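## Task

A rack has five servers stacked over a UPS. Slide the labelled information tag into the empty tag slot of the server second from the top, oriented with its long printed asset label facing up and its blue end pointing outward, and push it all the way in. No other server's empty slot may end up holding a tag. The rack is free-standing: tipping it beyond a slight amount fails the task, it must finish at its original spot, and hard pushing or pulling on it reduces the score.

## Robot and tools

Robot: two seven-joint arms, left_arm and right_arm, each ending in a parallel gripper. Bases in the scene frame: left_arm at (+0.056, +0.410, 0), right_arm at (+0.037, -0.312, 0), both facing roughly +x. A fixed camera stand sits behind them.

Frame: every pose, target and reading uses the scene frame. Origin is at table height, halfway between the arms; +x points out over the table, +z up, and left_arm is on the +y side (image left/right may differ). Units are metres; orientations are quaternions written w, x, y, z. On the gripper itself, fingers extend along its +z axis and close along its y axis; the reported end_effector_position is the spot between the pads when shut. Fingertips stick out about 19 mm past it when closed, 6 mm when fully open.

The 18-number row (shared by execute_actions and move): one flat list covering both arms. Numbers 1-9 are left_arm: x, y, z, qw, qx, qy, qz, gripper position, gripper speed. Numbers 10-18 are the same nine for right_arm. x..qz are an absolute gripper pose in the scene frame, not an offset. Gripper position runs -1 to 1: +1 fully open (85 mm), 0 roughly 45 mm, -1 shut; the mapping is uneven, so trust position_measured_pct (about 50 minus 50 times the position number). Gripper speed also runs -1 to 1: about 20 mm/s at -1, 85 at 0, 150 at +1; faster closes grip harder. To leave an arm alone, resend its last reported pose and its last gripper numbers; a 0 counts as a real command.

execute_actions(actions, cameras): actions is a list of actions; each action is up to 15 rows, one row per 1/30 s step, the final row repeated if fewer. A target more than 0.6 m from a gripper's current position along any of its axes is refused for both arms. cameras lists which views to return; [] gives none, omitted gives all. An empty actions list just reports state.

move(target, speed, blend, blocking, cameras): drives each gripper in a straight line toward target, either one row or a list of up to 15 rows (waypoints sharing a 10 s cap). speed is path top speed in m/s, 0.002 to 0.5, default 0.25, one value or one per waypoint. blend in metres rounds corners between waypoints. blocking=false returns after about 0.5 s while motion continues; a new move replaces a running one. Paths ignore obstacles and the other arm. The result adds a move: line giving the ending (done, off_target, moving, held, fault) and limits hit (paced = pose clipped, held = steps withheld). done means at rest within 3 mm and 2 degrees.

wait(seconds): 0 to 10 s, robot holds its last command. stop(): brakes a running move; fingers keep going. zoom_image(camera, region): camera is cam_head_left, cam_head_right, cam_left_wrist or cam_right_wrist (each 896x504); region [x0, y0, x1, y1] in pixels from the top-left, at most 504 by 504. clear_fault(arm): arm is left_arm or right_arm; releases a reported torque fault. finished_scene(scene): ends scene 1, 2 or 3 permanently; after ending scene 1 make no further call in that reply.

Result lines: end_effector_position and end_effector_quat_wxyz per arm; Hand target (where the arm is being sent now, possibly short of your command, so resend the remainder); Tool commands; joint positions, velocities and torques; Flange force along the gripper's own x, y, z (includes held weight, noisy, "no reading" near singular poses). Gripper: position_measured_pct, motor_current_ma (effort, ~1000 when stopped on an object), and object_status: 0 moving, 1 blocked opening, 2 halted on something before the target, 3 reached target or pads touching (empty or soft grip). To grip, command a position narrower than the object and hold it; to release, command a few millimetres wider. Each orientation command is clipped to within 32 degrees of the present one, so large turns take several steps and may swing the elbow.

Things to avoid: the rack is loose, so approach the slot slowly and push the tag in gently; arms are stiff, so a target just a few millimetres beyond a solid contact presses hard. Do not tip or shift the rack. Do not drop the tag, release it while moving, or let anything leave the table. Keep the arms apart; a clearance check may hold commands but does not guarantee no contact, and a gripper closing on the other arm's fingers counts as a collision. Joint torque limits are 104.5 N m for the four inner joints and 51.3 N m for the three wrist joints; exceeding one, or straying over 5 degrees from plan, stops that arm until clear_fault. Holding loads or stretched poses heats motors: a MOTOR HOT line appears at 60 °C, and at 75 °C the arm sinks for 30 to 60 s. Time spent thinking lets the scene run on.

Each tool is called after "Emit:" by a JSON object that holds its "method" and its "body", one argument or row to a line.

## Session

Emit:
{"method": "execute_actions", "body": {
  "actions": []
}}

Emit:
{"method": "zoom_image", "body": {
  "camera": "cam_head_left",
  "region": [340, 270, 640, 420]
}}

Emit:
{"method": "zoom_image", "body": {
  "camera": "cam_head_left",
  "region": [330, 140, 530, 270]
}}

Scene clock: 0.00 s.
left_arm: end_effector_position=(+0.0803, -0.0232, +0.3764) position_measured_pct=0.0 object_status=3 motor_current_ma=0 end_effector_quat_wxyz=(+0.045, +0.833, +0.277, +0.477) | right_arm: end_effector_position=(+0.6544, -0.0815, +0.2032) position_measured_pct=0.0 object_status=3 motor_current_ma=0 end_effector_quat_wxyz=(-0.552, +0.653, +0.150, +0.496)
Joint positions: left_arm=[1.93 0.608 0.077 1.241 -0.838 1.923 1.036] | right_arm=[0.247 1.134 -0.322 1.726 -1.912 1.293 0.784]
Joint velocities: within noise
Joint torques (N m): no reading
Motor temperatures (°C): left_arm=[29 29 29 31 39 34 46] | right_arm=[33 30 26 26 35 44 47]
Flange force (N): no reading
Hand target: left_arm +0.0803, -0.0232, +0.3764; +0.045, +0.833, +0.277, +0.477 | right_arm +0.6544, -0.0815, +0.2032; -0.552, +0.653, +0.150, +0.496
Tool commands: left_gripper/position=+1.0 left_gripper/speed=+1.0 right_gripper/position=+1.0 right_gripper/speed=+1.0
camera_calibration:
cam_left_wrist: T_world_to_cam=[[0.429931, -0.833912, 0.346049, -0.180315], [-0.386284, -0.516325, -0.764325, 0.362965], [0.816054, 0.194934, -0.544111, 0.290634], [0, 0, 0, 1]] pos_world=[-0.0194422, -0.0196133, 0.497958]
cam_right_wrist: T_world_to_cam=[[0.744321, -0.316303, -0.588165, -0.390388], [-0.492136, 0.335549, -0.803249, 0.567098], [0.451429, 0.887332, 0.0940919, -0.0924295], [0, 0, 0, 1]] pos_world=[0.611389, -0.231755, 0.234605]

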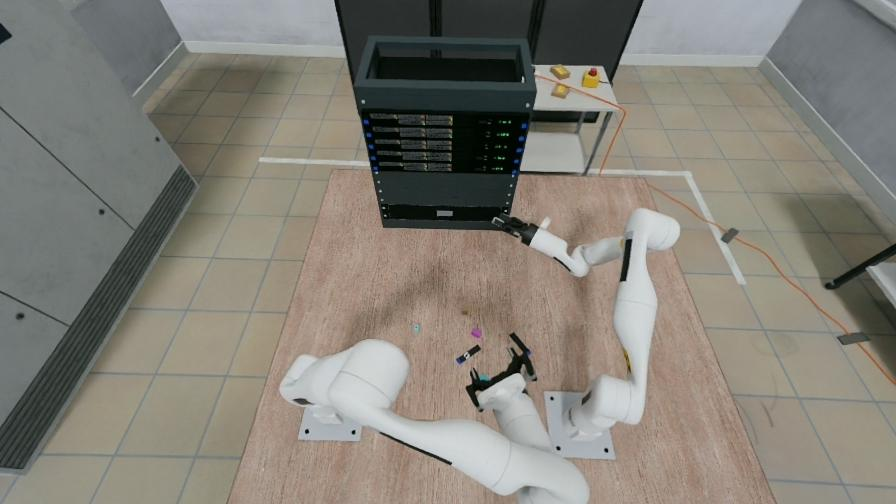

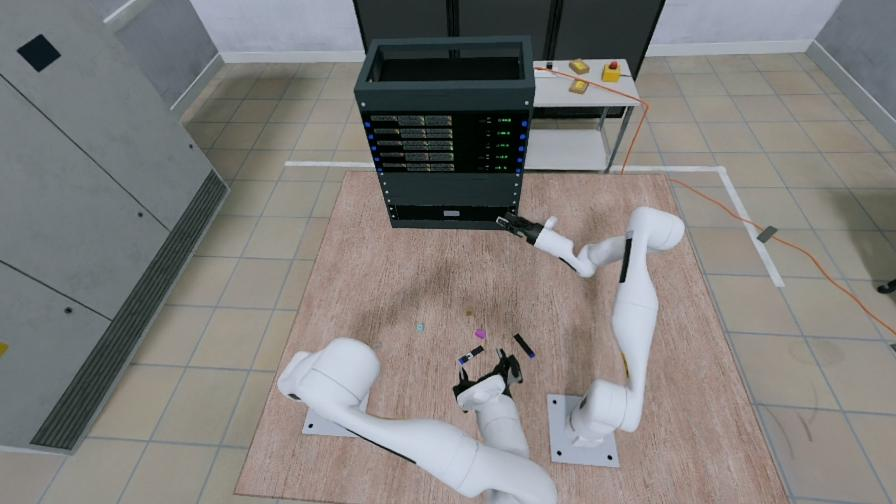

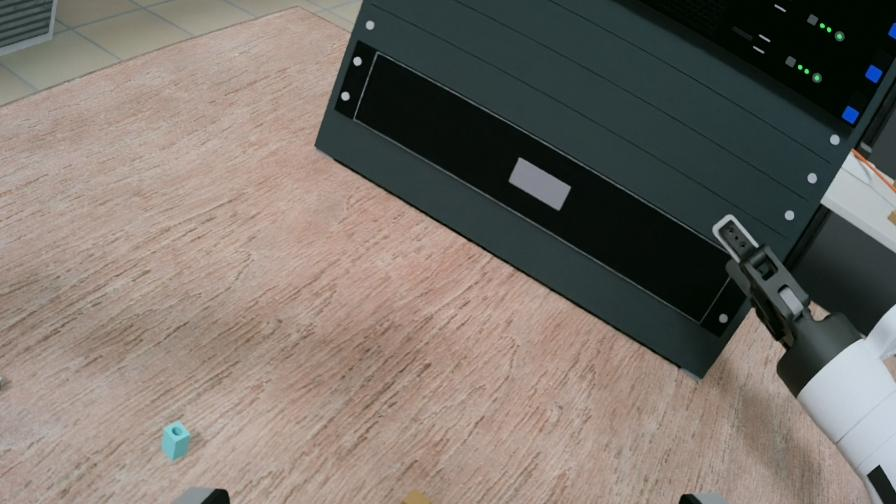

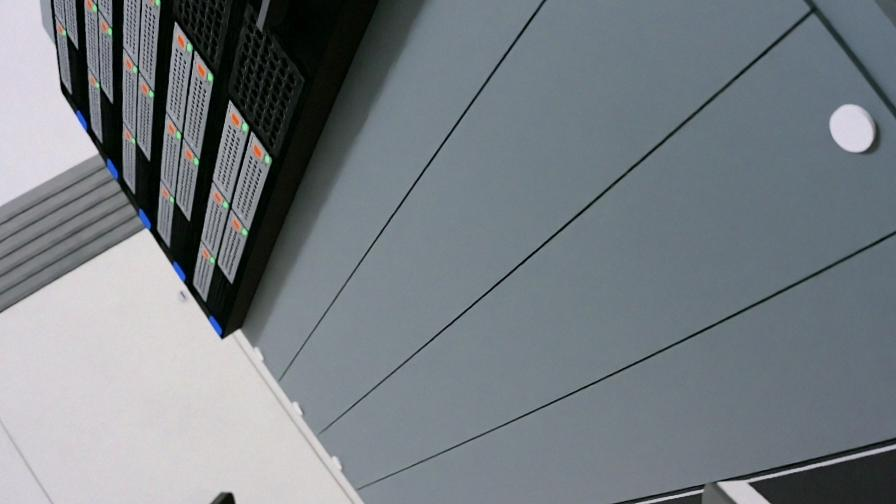

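Scaled by 1.680.

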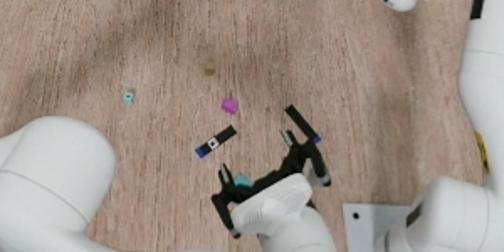

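Scaled by 2.520.

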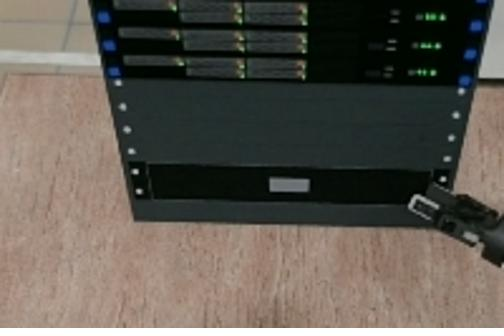

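Emit:
{"method": "move", "body": {
  "target": [
    [0.15,0.02,0.30,0.02,0.87,-0.1,0.25,0,0,0.56,-0.16,0.30,-0.552,0.653,0.150,0.496,0,0],
    [0.203,0.063,0.20,0,0.8976,-0.4407,0,0,0,0.52,-0.14,0.42,0,0.7071,0,0.7071,-0.5,0]
  ],
  "speed": 0.25
}}

Scene clock: 33.00 s.
left_arm: end_effector_position=(+0.2030, +0.0630, +0.2000) position_measured_pct=49.8 object_status=3 motor_current_ma=0 end_effector_quat_wxyz=(+0.000, +0.898, -0.441, +0.000) | right_arm: end_effector_position=(+0.5200, -0.1400, +0.4200) position_measured_pct=74.9 object_status=0 motor_current_ma=0 end_effector_quat_wxyz=(+0.000, +0.707, +0.000, +0.707)
Joint positions: left_arm=[0.957 0.283 0.195 1.897 -0.066 0.968 -1.31] | right_arm=[-0.485 0.241 -0.465 2.411 -4.106 1.354 2.052]
Joint velocities: within noise
Joint torques (N m): left_arm=[1.12 -13.38 1.81 -8.51 0.1 -0.03 -0.11] | right_arm=[-0.43 -11.72 0.38 -6.27 1.57 2.97 0.06]
Motor temperatures (°C): left_arm=[29 30 29 31 39 34 46] | right_arm=[33 31 26 26 35 44 47]
Flange force (N): left_arm=[-1.7 -3.3 2.2] | right_arm=[0.0 0.0 0.2]
Hand target: left_arm +0.2030, +0.0630, +0.2000; +0.000, +0.898, -0.441, +0.000 | right_arm +0.5200, -0.1400, +0.4200; +0.000, +0.707, +0.000, +0.707
Off the commanded pose: left_arm 0.000 m, 0 deg | right_arm 0.000 m, 0 deg.
move: done
camera_calibration:
cam_left_wrist: T_world_to_cam=[[-0.7824, -0.622728, -0.00780693, 0.203388], [-0.622757, 0.782414, 0.00179032, 0.133052], [0.00499336, 0.00626256, -0.999968, 0.345336], [0, 0, 0, 1]] pos_world=[0.240265, 0.0203911, 0.346674]
cam_right_wrist: T_world_to_cam=[[0.025339, -0.999414, -0.0230188, -0.140331], [-0.027696, 0.0223155, -0.999367, 0.491686], [0.999295, 0.0259605, -0.0271143, -0.354786], [0, 0, 0, 1]] pos_world=[0.371709, -0.142011, 0.478525]

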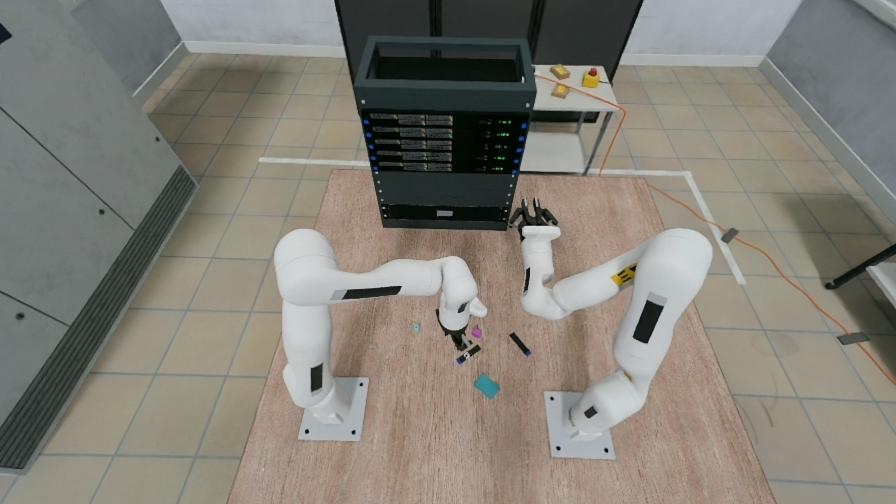

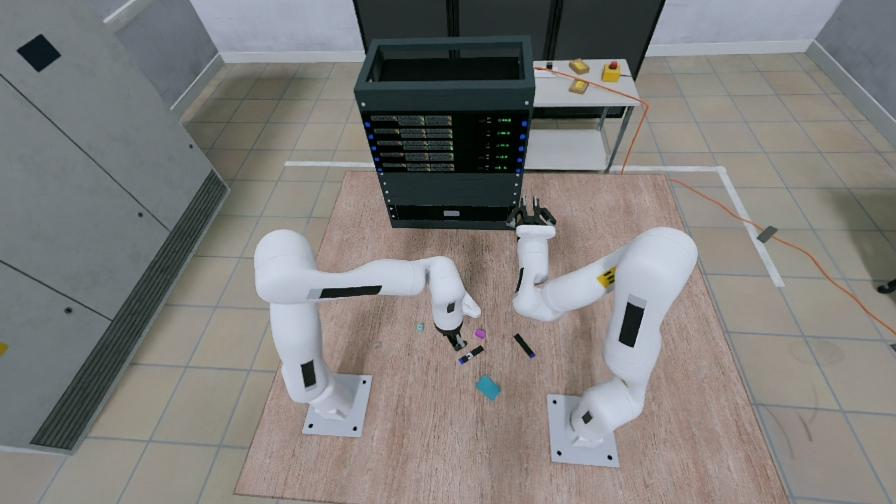

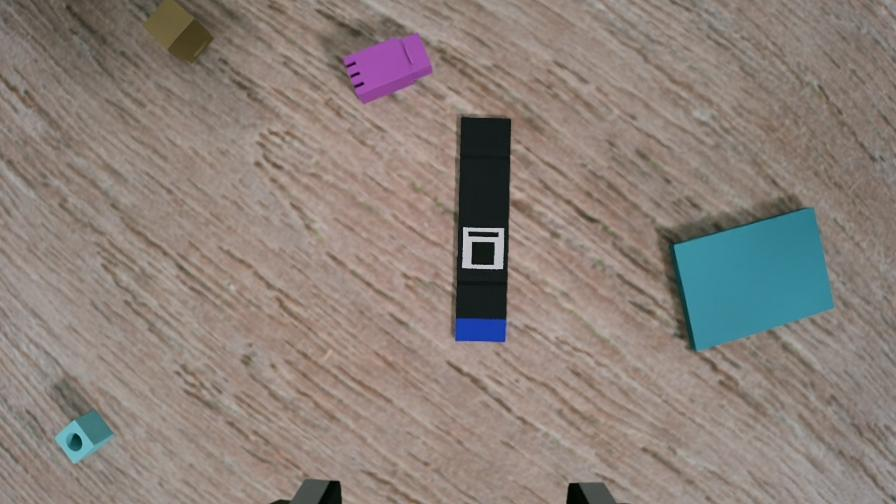

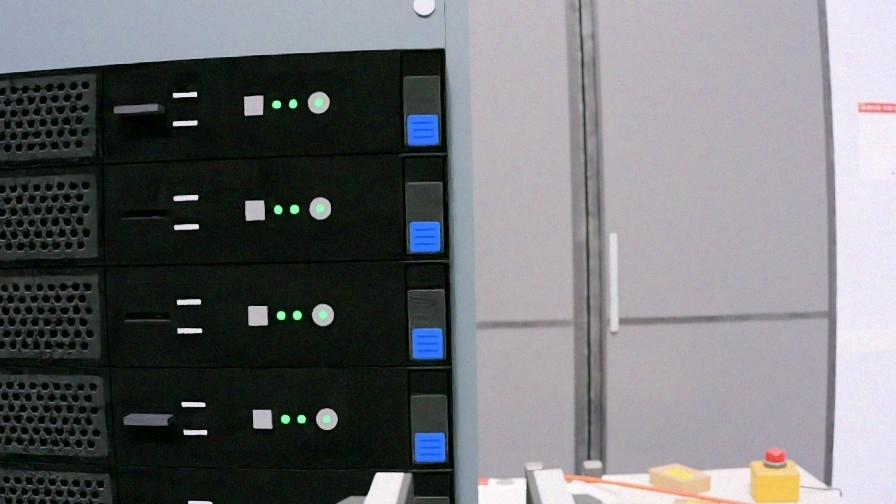

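Emit:
{"method": "move", "body": {
  "target": [
    [0.2425,-0.0056,0.06,0,0.8949,-0.4462,0,-0.3,0,0.52,-0.14,0.42,0,0.7071,0,0.7071,-0.5,0],
    [0.2425,-0.0056,0.0222,0,0.8949,-0.4462,0,-0.3,0,0.52,-0.14,0.42,0,0.7071,0,0.7071,-0.5,0]
  ],
  "speed": [0.25,0.05],
  "cameras": ["cam_left_wrist"]
}}

Scene clock: 64.27 s.
left_arm: end_effector_position=(+0.2425, -0.0056, +0.0222) position_measured_pct=64.9 object_status=3 motor_current_ma=0 end_effector_quat_wxyz=(+0.000, +0.895, -0.446, +0.000) | right_arm: end_effector_position=(+0.5200, -0.1400, +0.4200) position_measured_pct=74.9 object_status=3 motor_current_ma=0 end_effector_quat_wxyz=(+0.000, +0.707, +0.000, +0.707)
Joint positions: left_arm=[1.013 0.741 0.133 1.83 -0.164 0.581 -1.256] | right_arm=[-0.485 0.241 -0.465 2.411 -4.106 1.354 2.052]
Joint velocities: within noise
Joint torques (N m): left_arm=[1.1 -19.08 2.31 -5.87 0.1 -0.03 -0.11] | right_arm=[-0.43 -11.73 0.36 -6.31 1.51 2.94 0.07]
Motor temperatures (°C): left_arm=[29 30 29 31 39 34 46] | right_arm=[33 31 26 26 35 44 47]
Flange force (N): left_arm=[-2.5 -2.7 1.2] | right_arm=[-0.2 0.3 0.3]
Hand target: left_arm +0.2425, -0.0056, +0.0222; +0.000, +0.895, -0.446, +0.000 | right_arm +0.5200, -0.1400, +0.4200; +0.000, +0.707, +0.000, +0.707
Off the commanded pose: left_arm 0.000 m, 0 deg | right_arm 0.000 m, 0 deg.
move: done
camera_calibration:
cam_left_wrist: T_world_to_cam=[[-0.790014, -0.613039, -0.00780247, 0.192061], [-0.613068, 0.790028, 0.00183222, 0.209277], [0.00504095, 0.00623092, -0.999968, 0.167764], [0, 0, 0, 1]] pos_world=[0.279186, -0.0486394, 0.168874]
Images, in order (width x height): cam_left_wrist 896x504.

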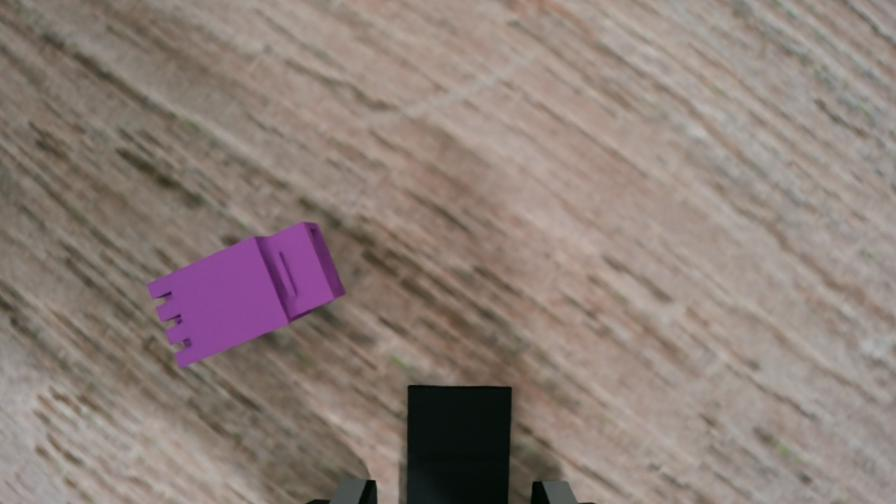

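Emit:
{"method": "move", "body": {
  "target": [
    [0.2425,-0.0056,0.0222,0,0.8949,-0.4462,0,-0.7,-1,0.52,-0.14,0.42,0,0.7071,0,0.7071,-0.5,0],
    [0.2425,-0.0056,0.10,0,0.8949,-0.4462,0,-0.7,-1,0.52,-0.14,0.42,0,0.7071,0,0.7071,-0.5,0],
    [0.48,0.16,0.42,0.7071,0.7071,0,0,-0.7,-1,0.52,-0.14,0.42,0,0.7071,0,0.7071,-0.5,0]
  ],
  "speed": [0.1,0.2,0.3],
  "cameras": ["cam_left_wrist","cam_right_wrist","cam_head_left"]
}}

Scene clock: 84.53 s.
left_arm: end_effector_position=(+0.4800, +0.1600, +0.4200) position_measured_pct=79.7 object_status=2 motor_current_ma=1000 end_effector_quat_wxyz=(+0.707, +0.707, +0.000, +0.000) | right_arm: end_effector_position=(+0.5200, -0.1400, +0.4200) position_measured_pct=74.9 object_status=3 motor_current_ma=0 end_effector_quat_wxyz=(+0.000, +0.707, +0.000, +0.707)
Joint positions: left_arm=[-0.532 0.575 0.494 1.87 1.306 1.463 -2.359] | right_arm=[-0.485 0.241 -0.465 2.411 -4.106 1.354 2.052]
Joint velocities: within noise
Joint torques (N m): left_arm=[1.14 -14.81 4.96 -6.8 2.13 2.05 -0.18] | right_arm=[-0.41 -11.68 0.33 -6.21 1.57 2.92 0.06]
Motor temperatures (°C): left_arm=[29 30 29 31 39 34 46] | right_arm=[33 31 26 26 35 44 47]
Flange force (N): left_arm=[-3.8 -1.2 -2.5] | right_arm=[0.1 -0.1 0.2]
Hand target: left_arm +0.4800, +0.1600, +0.4200; +0.707, +0.707, +0.000, +0.000 | right_arm +0.5200, -0.1400, +0.4200; +0.000, +0.707, +0.000, +0.707
Off the commanded pose: left_arm 0.000 m, 0 deg | right_arm 0.000 m, 0 deg.
move: done
camera_calibration:
cam_left_wrist: T_world_to_cam=[[0.0141633, -0.00788716, 0.999869, -0.421741], [-0.999898, 0.00184979, 0.0141783, 0.530041], [-0.00196137, -0.999967, -0.00786015, 0.310991], [0, 0, 0, 1]] pos_world=[0.53657, 0.306674, 0.416615]
cam_right_wrist: T_world_to_cam=[[0.025339, -0.999414, -0.0230188, -0.140331], [-0.027696, 0.0223155, -0.999367, 0.491686], [0.999295, 0.0259605, -0.0271143, -0.354786], [0, 0, 0, 1]] pos_world=[0.371709, -0.142011, 0.478525]
Images, in order (width x height): cam_head_left 896x504, cam_left_wrist 896x504, cam_right_wrist 896x504.

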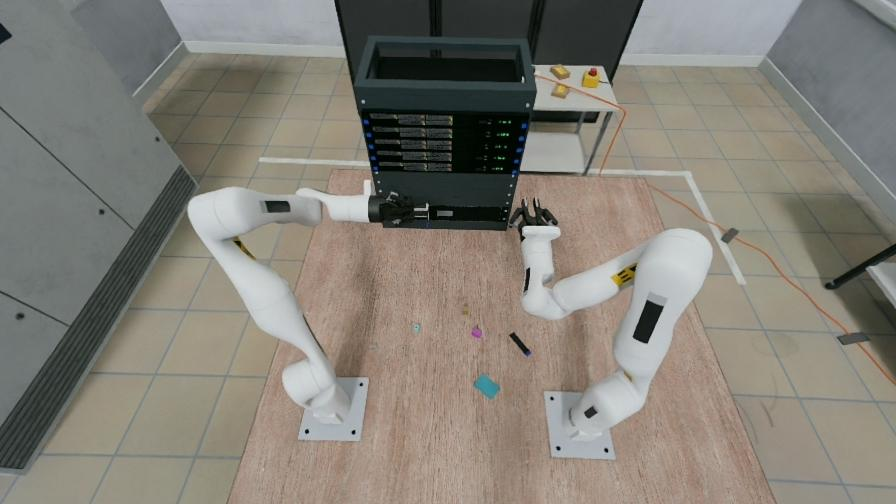

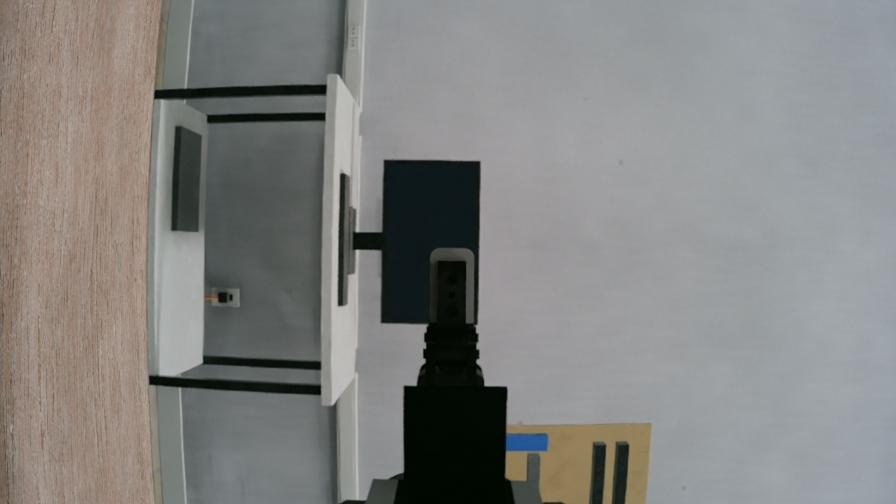

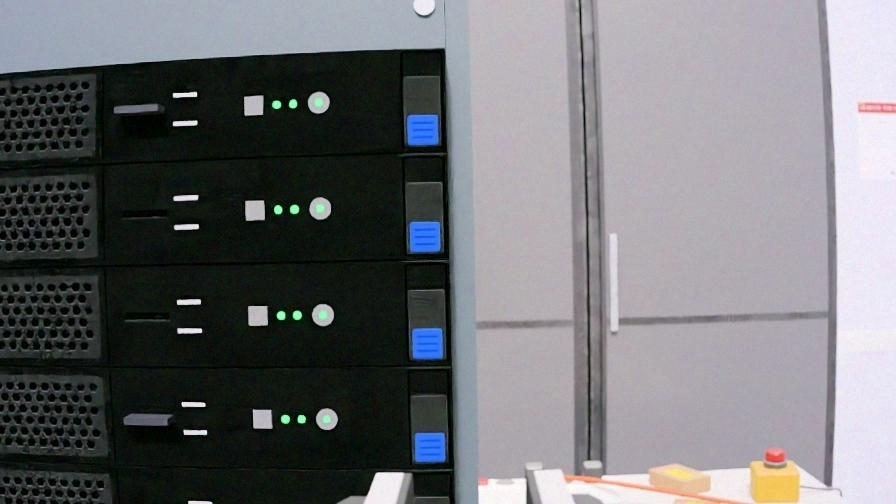

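Emit:
{"method": "move", "body": {
  "target": [
    [0.52,0.06,0.44,0.7071,0.7071,0,0,-0.7,-1,0.42,-0.05,0.441,0,0.7071,0,0.7071,-0.5,0],
    [0.56,-0.01,0.44,0.7071,0.7071,0,0,-0.7,-1,0.465,-0.0277,0.441,0,0.7071,0,0.7071,-0.5,0]
  ],
  "speed": 0.2,
  "cameras": ["cam_right_wrist","cam_head_left"]
}}

Scene clock: 98.13 s.
left_arm: end_effector_position=(+0.5600, -0.0100, +0.4400) position_measured_pct=79.7 object_status=2 motor_current_ma=1000 end_effector_quat_wxyz=(+0.707, +0.707, +0.000, +0.000) | right_arm: end_effector_position=(+0.4650, -0.0277, +0.4410) position_measured_pct=74.9 object_status=3 motor_current_ma=0 end_effector_quat_wxyz=(+0.000, +0.707, +0.000, +0.707)
Joint positions: left_arm=[-0.154 0.716 0.556 1.535 1.438 1.145 -2.193] | right_arm=[-0.765 0.323 -0.607 2.195 -4.425 1.57 2.269]
Joint velocities: within noise
Joint torques (N m): left_arm=[1.05 -19.34 6.39 -8.94 2.21 1.67 -0.16] | right_arm=[-0.42 -13.35 0.02 -6.37 2.13 2.58 0.09]
Motor temperatures (°C): left_arm=[29 30 29 31 39 34 46] | right_arm=[33 31 26 26 35 44 47]
Flange force (N): left_arm=[-3.2 -1.5 -3.1] | right_arm=[-0.5 0.5 0.4]
Hand target: left_arm +0.5600, -0.0100, +0.4400; +0.707, +0.707, +0.000, +0.000 | right_arm +0.4650, -0.0277, +0.4410; +0.000, +0.707, +0.000, +0.707
Off the commanded pose: left_arm 0.000 m, 0 deg | right_arm 0.000 m, 0 deg.
move: done
camera_calibration:
cam_right_wrist: T_world_to_cam=[[0.025339, -0.999414, -0.0230188, -0.0262199], [-0.027696, 0.0223155, -0.999367, 0.508643], [0.999295, 0.0259605, -0.0271143, -0.30217], [0, 0, 0, 1]] pos_world=[0.316709, -0.0297107, 0.499525]
Images, in order (width x height): cam_head_left 896x504, cam_right_wrist 896x504.

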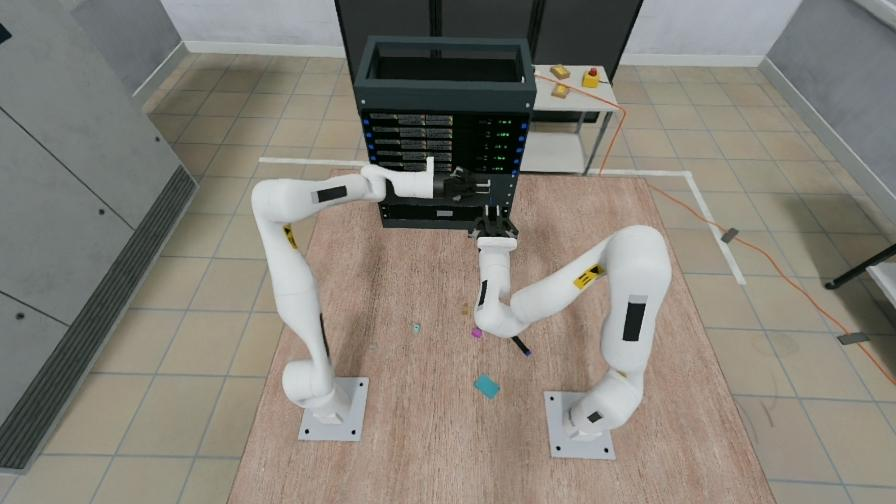

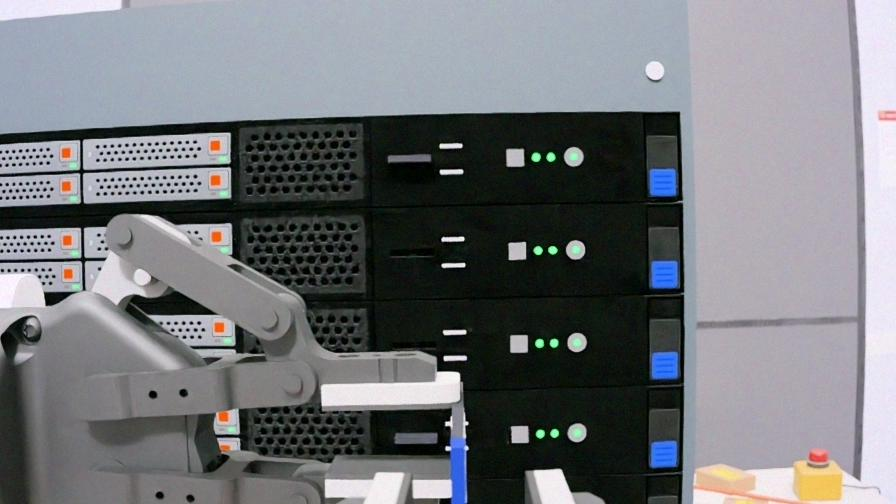

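Emit:
{"method": "move", "body": {
  "target": [
    [0.56,-0.01,0.44,0.7071,0.7071,0,0,-0.7,-1,0.502,-0.0256,0.441,0,0.7071,0,0.7071,-0.5,0],
    [0.56,-0.01,0.44,0.7071,0.7071,0,0,-0.7,-1,0.502,-0.0256,0.441,0,0.7071,0,0.7071,-1,-1]
  ],
  "speed": 0.08,
  "cameras": ["cam_right_wrist"]
}}

Scene clock: 111.53 s.
left_arm: end_effector_position=(+0.5600, -0.0101, +0.4400) position_measured_pct=79.7 object_status=2 motor_current_ma=1000 end_effector_quat_wxyz=(+0.707, +0.707, +0.000, +0.000) | right_arm: end_effector_position=(+0.5020, -0.0256, +0.4410) position_measured_pct=96.1 object_status=0 motor_current_ma=1000 end_effector_quat_wxyz=(+0.000, +0.707, +0.000, +0.707)
Joint positions: left_arm=[-0.154 0.717 0.556 1.535 1.438 1.145 -2.193] | right_arm=[-0.699 0.351 -0.566 2.144 -4.34 1.495 2.286]
Joint velocities: within noise
Joint torques (N m): left_arm=[0.71 -19.66 6.38 -8.02 1.71 2.35 -0.18] | right_arm=[2.18 -14.31 2.05 -6.64 1.27 3.35 0.04]
Motor temperatures (°C): left_arm=[29 30 29 31 39 34 46] | right_arm=[33 31 26 27 35 44 47]
Flange force (N): left_arm=[0.2 -1.1 0.0] | right_arm=[-0.3 -3.0 -2.5]
Hand target: left_arm +0.5600, -0.0100, +0.4400; +0.707, +0.707, +0.000, +0.000 | right_arm +0.5020, -0.0256, +0.4410; +0.000, +0.707, +0.000, +0.707
Off the commanded pose: left_arm 0.000 m, 0 deg | right_arm 0.000 m, 0 deg.
move: done
camera_calibration:
cam_right_wrist: T_world_to_cam=[[0.025339, -0.999414, -0.0230188, -0.0250587], [-0.027696, 0.0223155, -0.999367, 0.509621], [0.999295, 0.0259605, -0.0271143, -0.339199], [0, 0, 0, 1]] pos_world=[0.353709, -0.0276107, 0.499525]
Images, in order (width x height): cam_right_wrist 896x504.

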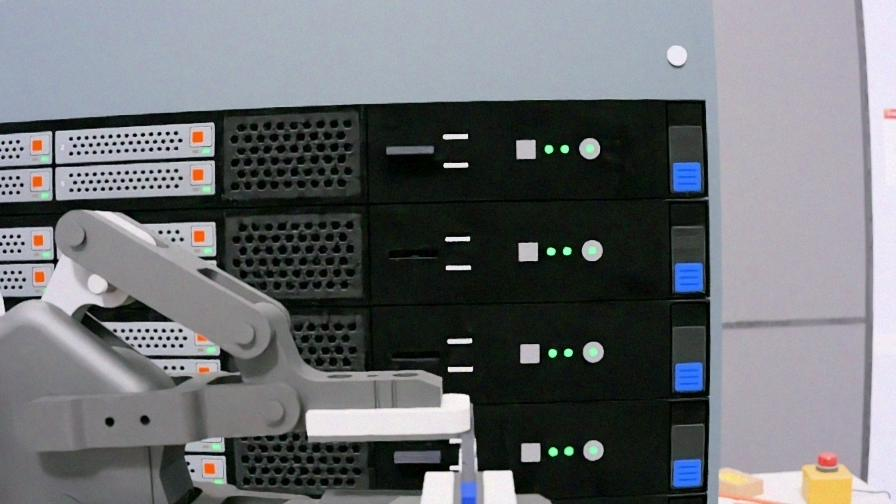

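Emit:
{"method": "move", "body": {
  "target": [
    [0.56,-0.01,0.44,0.7071,0.7071,0,0,-0.35,-0.3,0.502,-0.0256,0.441,0,0.7071,0,0.7071,-1,-1],
    [0.56,0.11,0.44,0.7071,0.7071,0,0,-0.35,-0.3,0.502,-0.0256,0.441,0,0.7071,0,0.7071,-1,-1],
    [0.63,0.245,0.50,0.7071,0.7071,0,0,-0.35,-0.3,0.615,-0.0012,0.4872,0.5,0.5,0.5,0.5,-1,-1]
  ],
  "speed": [0.06,0.2,0.25],
  "cameras": ["cam_right_wrist","cam_left_wrist"]
}}

Emit:
{"method": "zoom_image", "body": {
  "camera": "cam_right_wrist",
  "region": [400, 350, 560, 490]
}}

Emit:
{"method": "zoom_image", "body": {
  "camera": "cam_left_wrist",
  "region": [390, 90, 550, 240]
}}

Scene clock: 139.30 s.
left_arm: end_effector_position=(+0.6300, +0.2450, +0.5000) position_measured_pct=67.5 object_status=3 motor_current_ma=0 end_effector_quat_wxyz=(+0.707, +0.707, +0.000, +0.000) | right_arm: end_effector_position=(+0.6150, -0.0012, +0.4872) position_measured_pct=96.1 object_status=2 motor_current_ma=1000 end_effector_quat_wxyz=(+0.500, +0.500, +0.500, +0.500)
Joint positions: left_arm=[-0.5 0.801 0.473 1.109 1.206 1.641 -1.836] | right_arm=[-0.679 0.399 -0.324 1.822 -4.249 1.171 4.024]
Joint velocities: within noise
Joint torques (N m): left_arm=[1.12 -21.62 5.86 -8.85 2.89 0.78 -0.16] | right_arm=[-0.4 -17.7 0.43 -8.93 2.28 2.22 0.05]
Motor temperatures (°C): left_arm=[29 30 29 31 39 34 46] | right_arm=[33 31 26 27 35 44 47]
Flange force (N): left_arm=[-5.0 -2.1 -0.7] | right_arm=[0.1 -0.3 1.1]
Hand target: left_arm +0.6300, +0.2450, +0.5000; +0.707, +0.707, +0.000, +0.000 | right_arm +0.6150, -0.0012, +0.4872; +0.500, +0.500, +0.500, +0.500
Off the commanded pose: left_arm 0.000 m, 0 deg | right_arm 0.000 m, 0 deg.
move: done
camera_calibration:
cam_left_wrist: T_world_to_cam=[[0.0141641, -0.00788575, 0.999869, -0.503185], [-0.999898, 0.00174979, 0.0141783, 0.678773], [-0.00186137, -0.999967, -0.00786016, 0.396943], [0, 0, 0, 1]] pos_world=[0.68657, 0.391774, 0.496615]
cam_right_wrist: T_world_to_cam=[[0.025339, -0.0230188, 0.999414, -0.49943], [-0.027696, -0.999367, -0.0223155, 0.0811317], [0.999295, -0.0271143, -0.0259605, -0.452126], [0, 0, 0, 1]] pos_world=[0.466709, 0.057325, 0.489211]
Images, in order (width x height): cam_left_wrist 896x504, cam_right_wrist 896x504.

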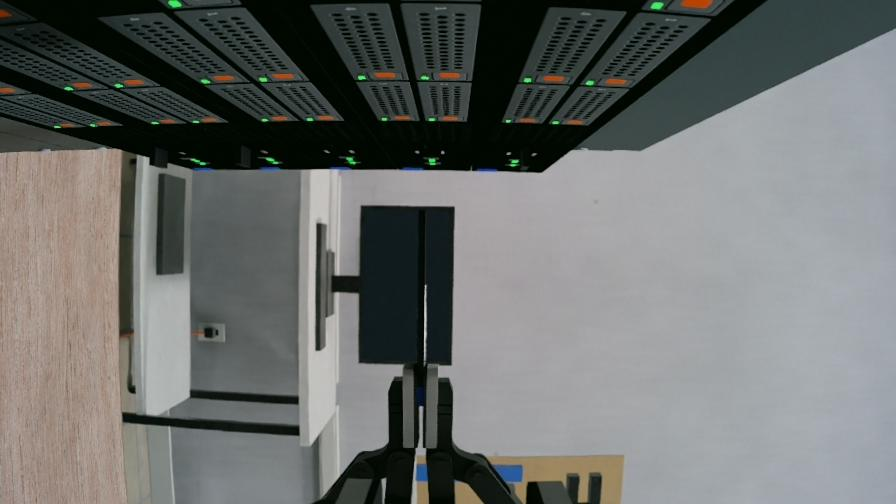

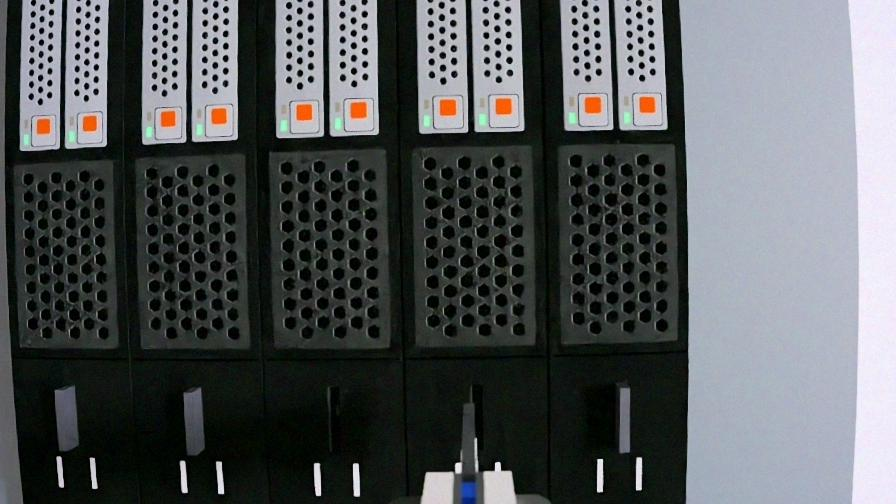

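Scaled by 3.150 from the camera's 896x504 image, which has a finer 1280x720 frame.

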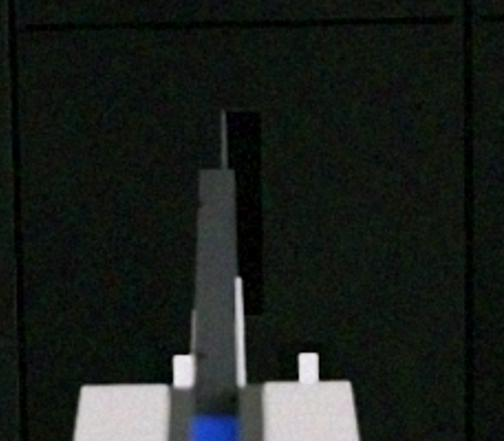

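Scaled by 3.150 from the camera's 896x504 image, which has a finer 1280x720 frame.

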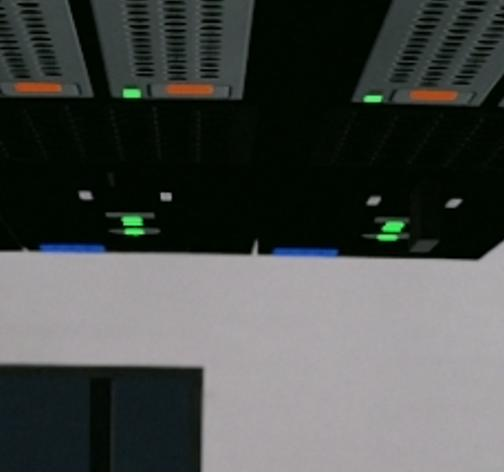

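Emit:
{"method": "move", "body": {
  "target": [0.63,0.245,0.50,0.7071,0.7071,0,0,-0.35,-0.3,0.636,-0.0017,0.4893,0.5,0.5,0.5,0.5,-1,-1],
  "speed": 0.06,
  "cameras": ["cam_right_wrist","cam_left_wrist"]
}}

Emit:
{"method": "zoom_image", "body": {
  "camera": "cam_right_wrist",
  "region": [400, 350, 560, 490]
}}

Emit:
{"method": "zoom_image", "body": {
  "camera": "cam_left_wrist",
  "region": [390, 120, 490, 240]
}}

Scene clock: 166.87 s.
left_arm: end_effector_position=(+0.6300, +0.2450, +0.5000) position_measured_pct=67.5 object_status=3 motor_current_ma=0 end_effector_quat_wxyz=(+0.707, +0.707, +0.000, +0.000) | right_arm: end_effector_position=(+0.6360, -0.0017, +0.4893) position_measured_pct=96.1 object_status=2 motor_current_ma=1000 end_effector_quat_wxyz=(+0.500, +0.500, +0.500, +0.500)
Joint positions: left_arm=[-0.5 0.801 0.473 1.109 1.206 1.641 -1.836] | right_arm=[-0.653 0.422 -0.311 1.775 -4.229 1.13 4.035]
Joint velocities: within noise
Joint torques (N m): left_arm=[1.09 -21.64 5.84 -8.86 2.9 0.75 -0.16] | right_arm=[-0.39 -18.42 0.41 -9.16 2.32 2.14 0.04]
Motor temperatures (°C): left_arm=[29 31 29 31 39 34 46] | right_arm=[33 31 26 27 35 44 47]
Flange force (N): left_arm=[-4.9 -2.1 -0.7] | right_arm=[0.3 -0.4 1.1]
Hand target: left_arm +0.6300, +0.2450, +0.5000; +0.707, +0.707, +0.000, +0.000 | right_arm +0.6360, -0.0017, +0.4893; +0.500, +0.500, +0.500, +0.500
Off the commanded pose: left_arm 0.000 m, 0 deg | right_arm 0.000 m, 0 deg.
move: done
camera_calibration:
cam_left_wrist: T_world_to_cam=[[0.0141633, -0.00788716, 0.999869, -0.503185], [-0.999898, 0.00184979, 0.0141783, 0.678734], [-0.00196137, -0.999967, -0.00786015, 0.396912], [0, 0, 0, 1]] pos_world=[0.68657, 0.391674, 0.496615]
cam_right_wrist: T_world_to_cam=[[0.0253371, -0.0231211, 0.999412, -0.502065], [-0.0276985, -0.999365, -0.0224178, 0.0813117], [0.999295, -0.0271142, -0.0259614, -0.47307], [0, 0, 0, 1]] pos_world=[0.487709, 0.0568248, 0.491311]
Images, in order (width x height): cam_left_wrist 896x504, cam_right_wrist 896x504.

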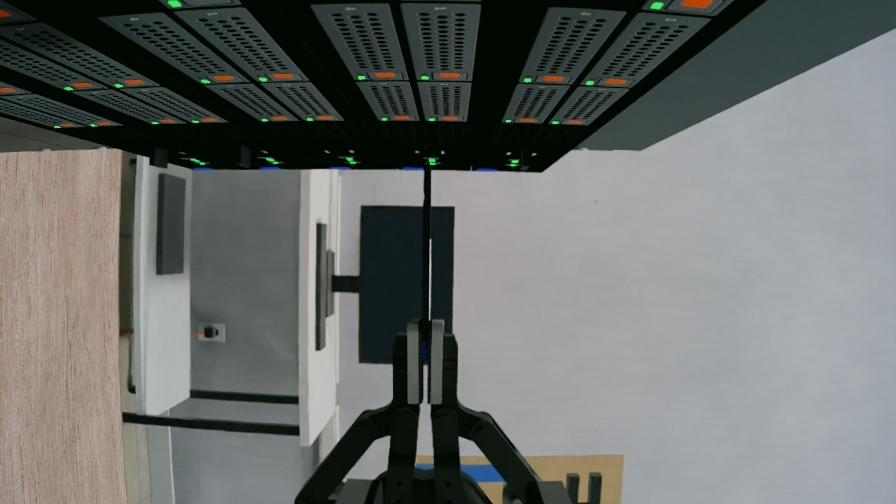

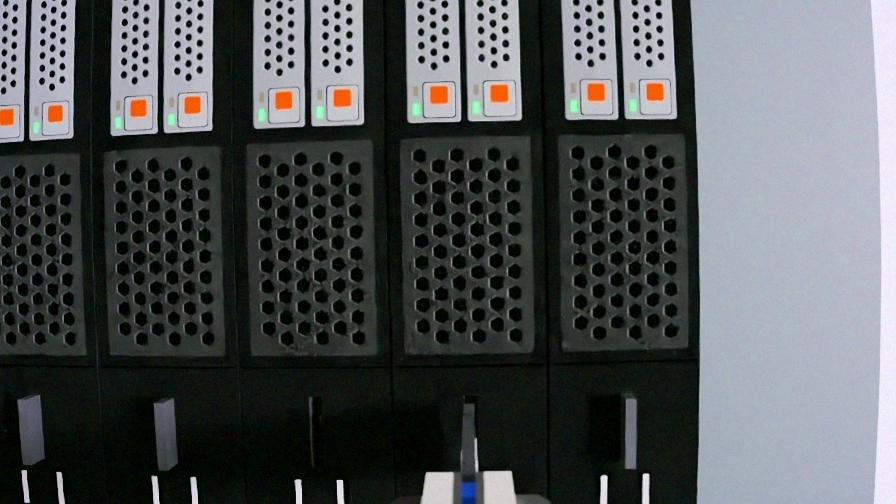

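Scaled by 3.150 from the camera's 896x504 image, which has a finer 1280x720 frame.

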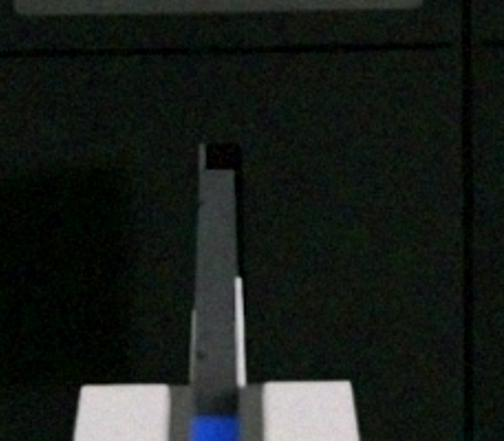

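Scaled by 4.200 from the camera's 896x504 image, which has a finer 1280x720 frame.

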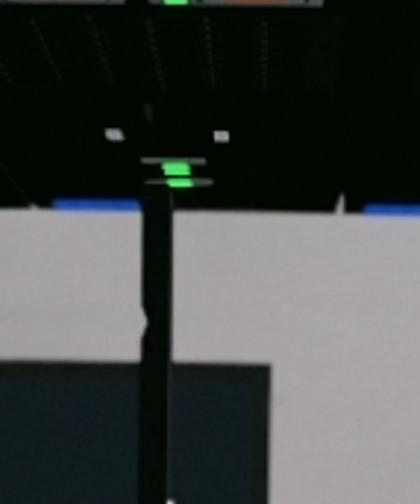

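Emit:
{"method": "move", "body": {
  "target": [0.63,0.245,0.50,0.7071,0.7071,0,0,-0.35,-0.3,0.6415,-0.0013,0.4898,0.5,0.5,0.5,0.5,-1,-1],
  "speed": 0.04,
  "cameras": ["cam_right_wrist","cam_left_wrist"]
}}

Emit:
{"method": "zoom_image", "body": {
  "camera": "cam_right_wrist",
  "region": [430, 370, 510, 460]
}}

Emit:
{"method": "zoom_image", "body": {
  "camera": "cam_left_wrist",
  "region": [390, 120, 490, 240]
}}

Scene clock: 187.73 s.
left_arm: end_effector_position=(+0.6300, +0.2450, +0.5000) position_measured_pct=67.5 object_status=3 motor_current_ma=0 end_effector_quat_wxyz=(+0.707, +0.707, +0.000, +0.000) | right_arm: end_effector_position=(+0.6415, -0.0013, +0.4898) position_measured_pct=96.1 object_status=2 motor_current_ma=1000 end_effector_quat_wxyz=(+0.500, +0.500, +0.500, +0.500)
Joint positions: left_arm=[-0.5 0.801 0.473 1.109 1.206 1.641 -1.836] | right_arm=[-0.648 0.429 -0.308 1.761 -4.225 1.12 4.039]
Joint velocities: within noise
Joint torques (N m): left_arm=[1.13 -21.58 5.88 -8.87 2.89 0.78 -0.16] | right_arm=[-0.42 -18.58 0.33 -9.14 2.3 2.17 0.02]
Motor temperatures (°C): left_arm=[29 31 29 31 39 34 46] | right_arm=[33 31 26 27 35 44 47]
Flange force (N): left_arm=[-5.1 -2.1 -0.7] | right_arm=[0.4 -0.1 1.4]
Hand target: left_arm +0.6300, +0.2450, +0.5000; +0.707, +0.707, +0.000, +0.000 | right_arm +0.6415, -0.0013, +0.4898; +0.500, +0.500, +0.500, +0.500
Off the commanded pose: left_arm 0.000 m, 0 deg | right_arm 0.000 m, 0 deg.
move: done
camera_calibration:
cam_left_wrist: T_world_to_cam=[[0.0141633, -0.00788716, 0.999869, -0.503185], [-0.999898, 0.00184979, 0.0141783, 0.678734], [-0.00196137, -0.999967, -0.00786015, 0.396912], [0, 0, 0, 1]] pos_world=[0.68657, 0.391674, 0.496615]
cam_right_wrist: T_world_to_cam=[[0.025339, -0.0230188, 0.999414, -0.502703], [-0.027696, -0.999367, -0.0223155, 0.0818237], [0.999295, -0.0271143, -0.0259605, -0.478542], [0, 0, 0, 1]] pos_world=[0.493209, 0.057225, 0.491811]
Images, in order (width x height): cam_left_wrist 896x504, cam_right_wrist 896x504.

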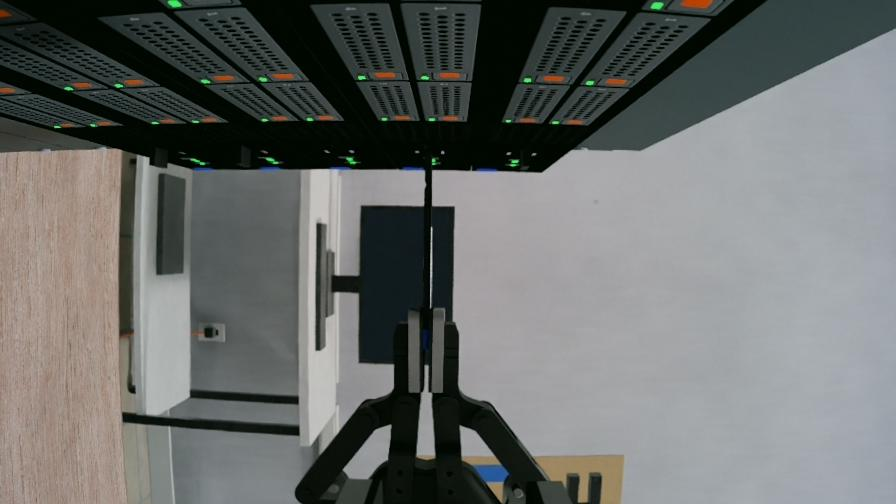

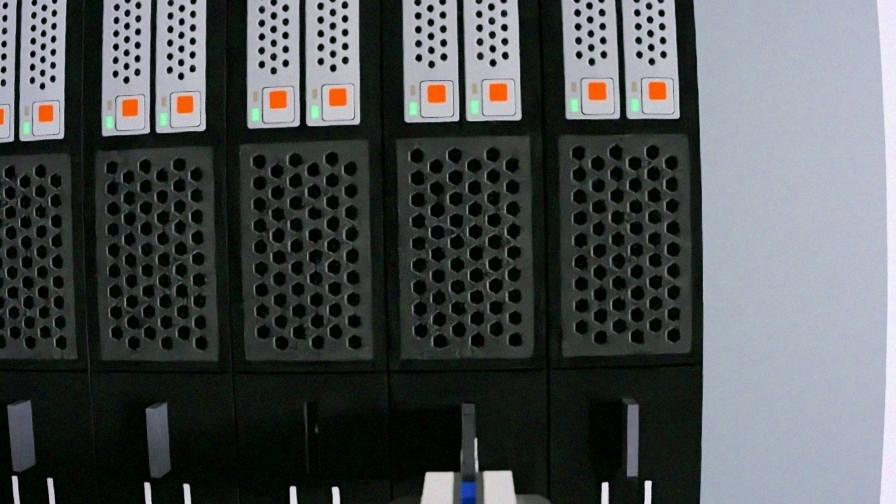

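Scaled by 5.600 from the camera's 896x504 image, which has a finer 1280x720 frame.

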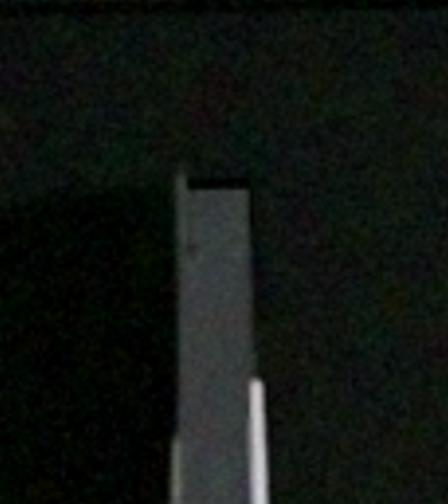

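Scaled by 4.200 from the camera's 896x504 image, which has a finer 1280x720 frame.

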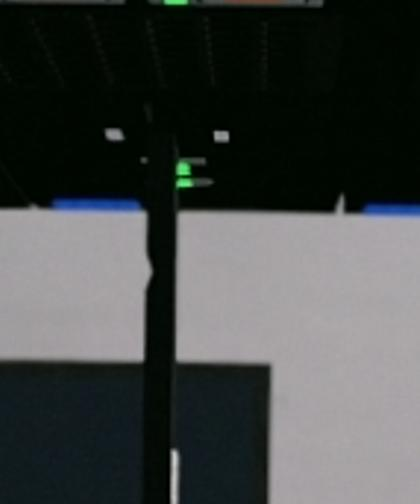

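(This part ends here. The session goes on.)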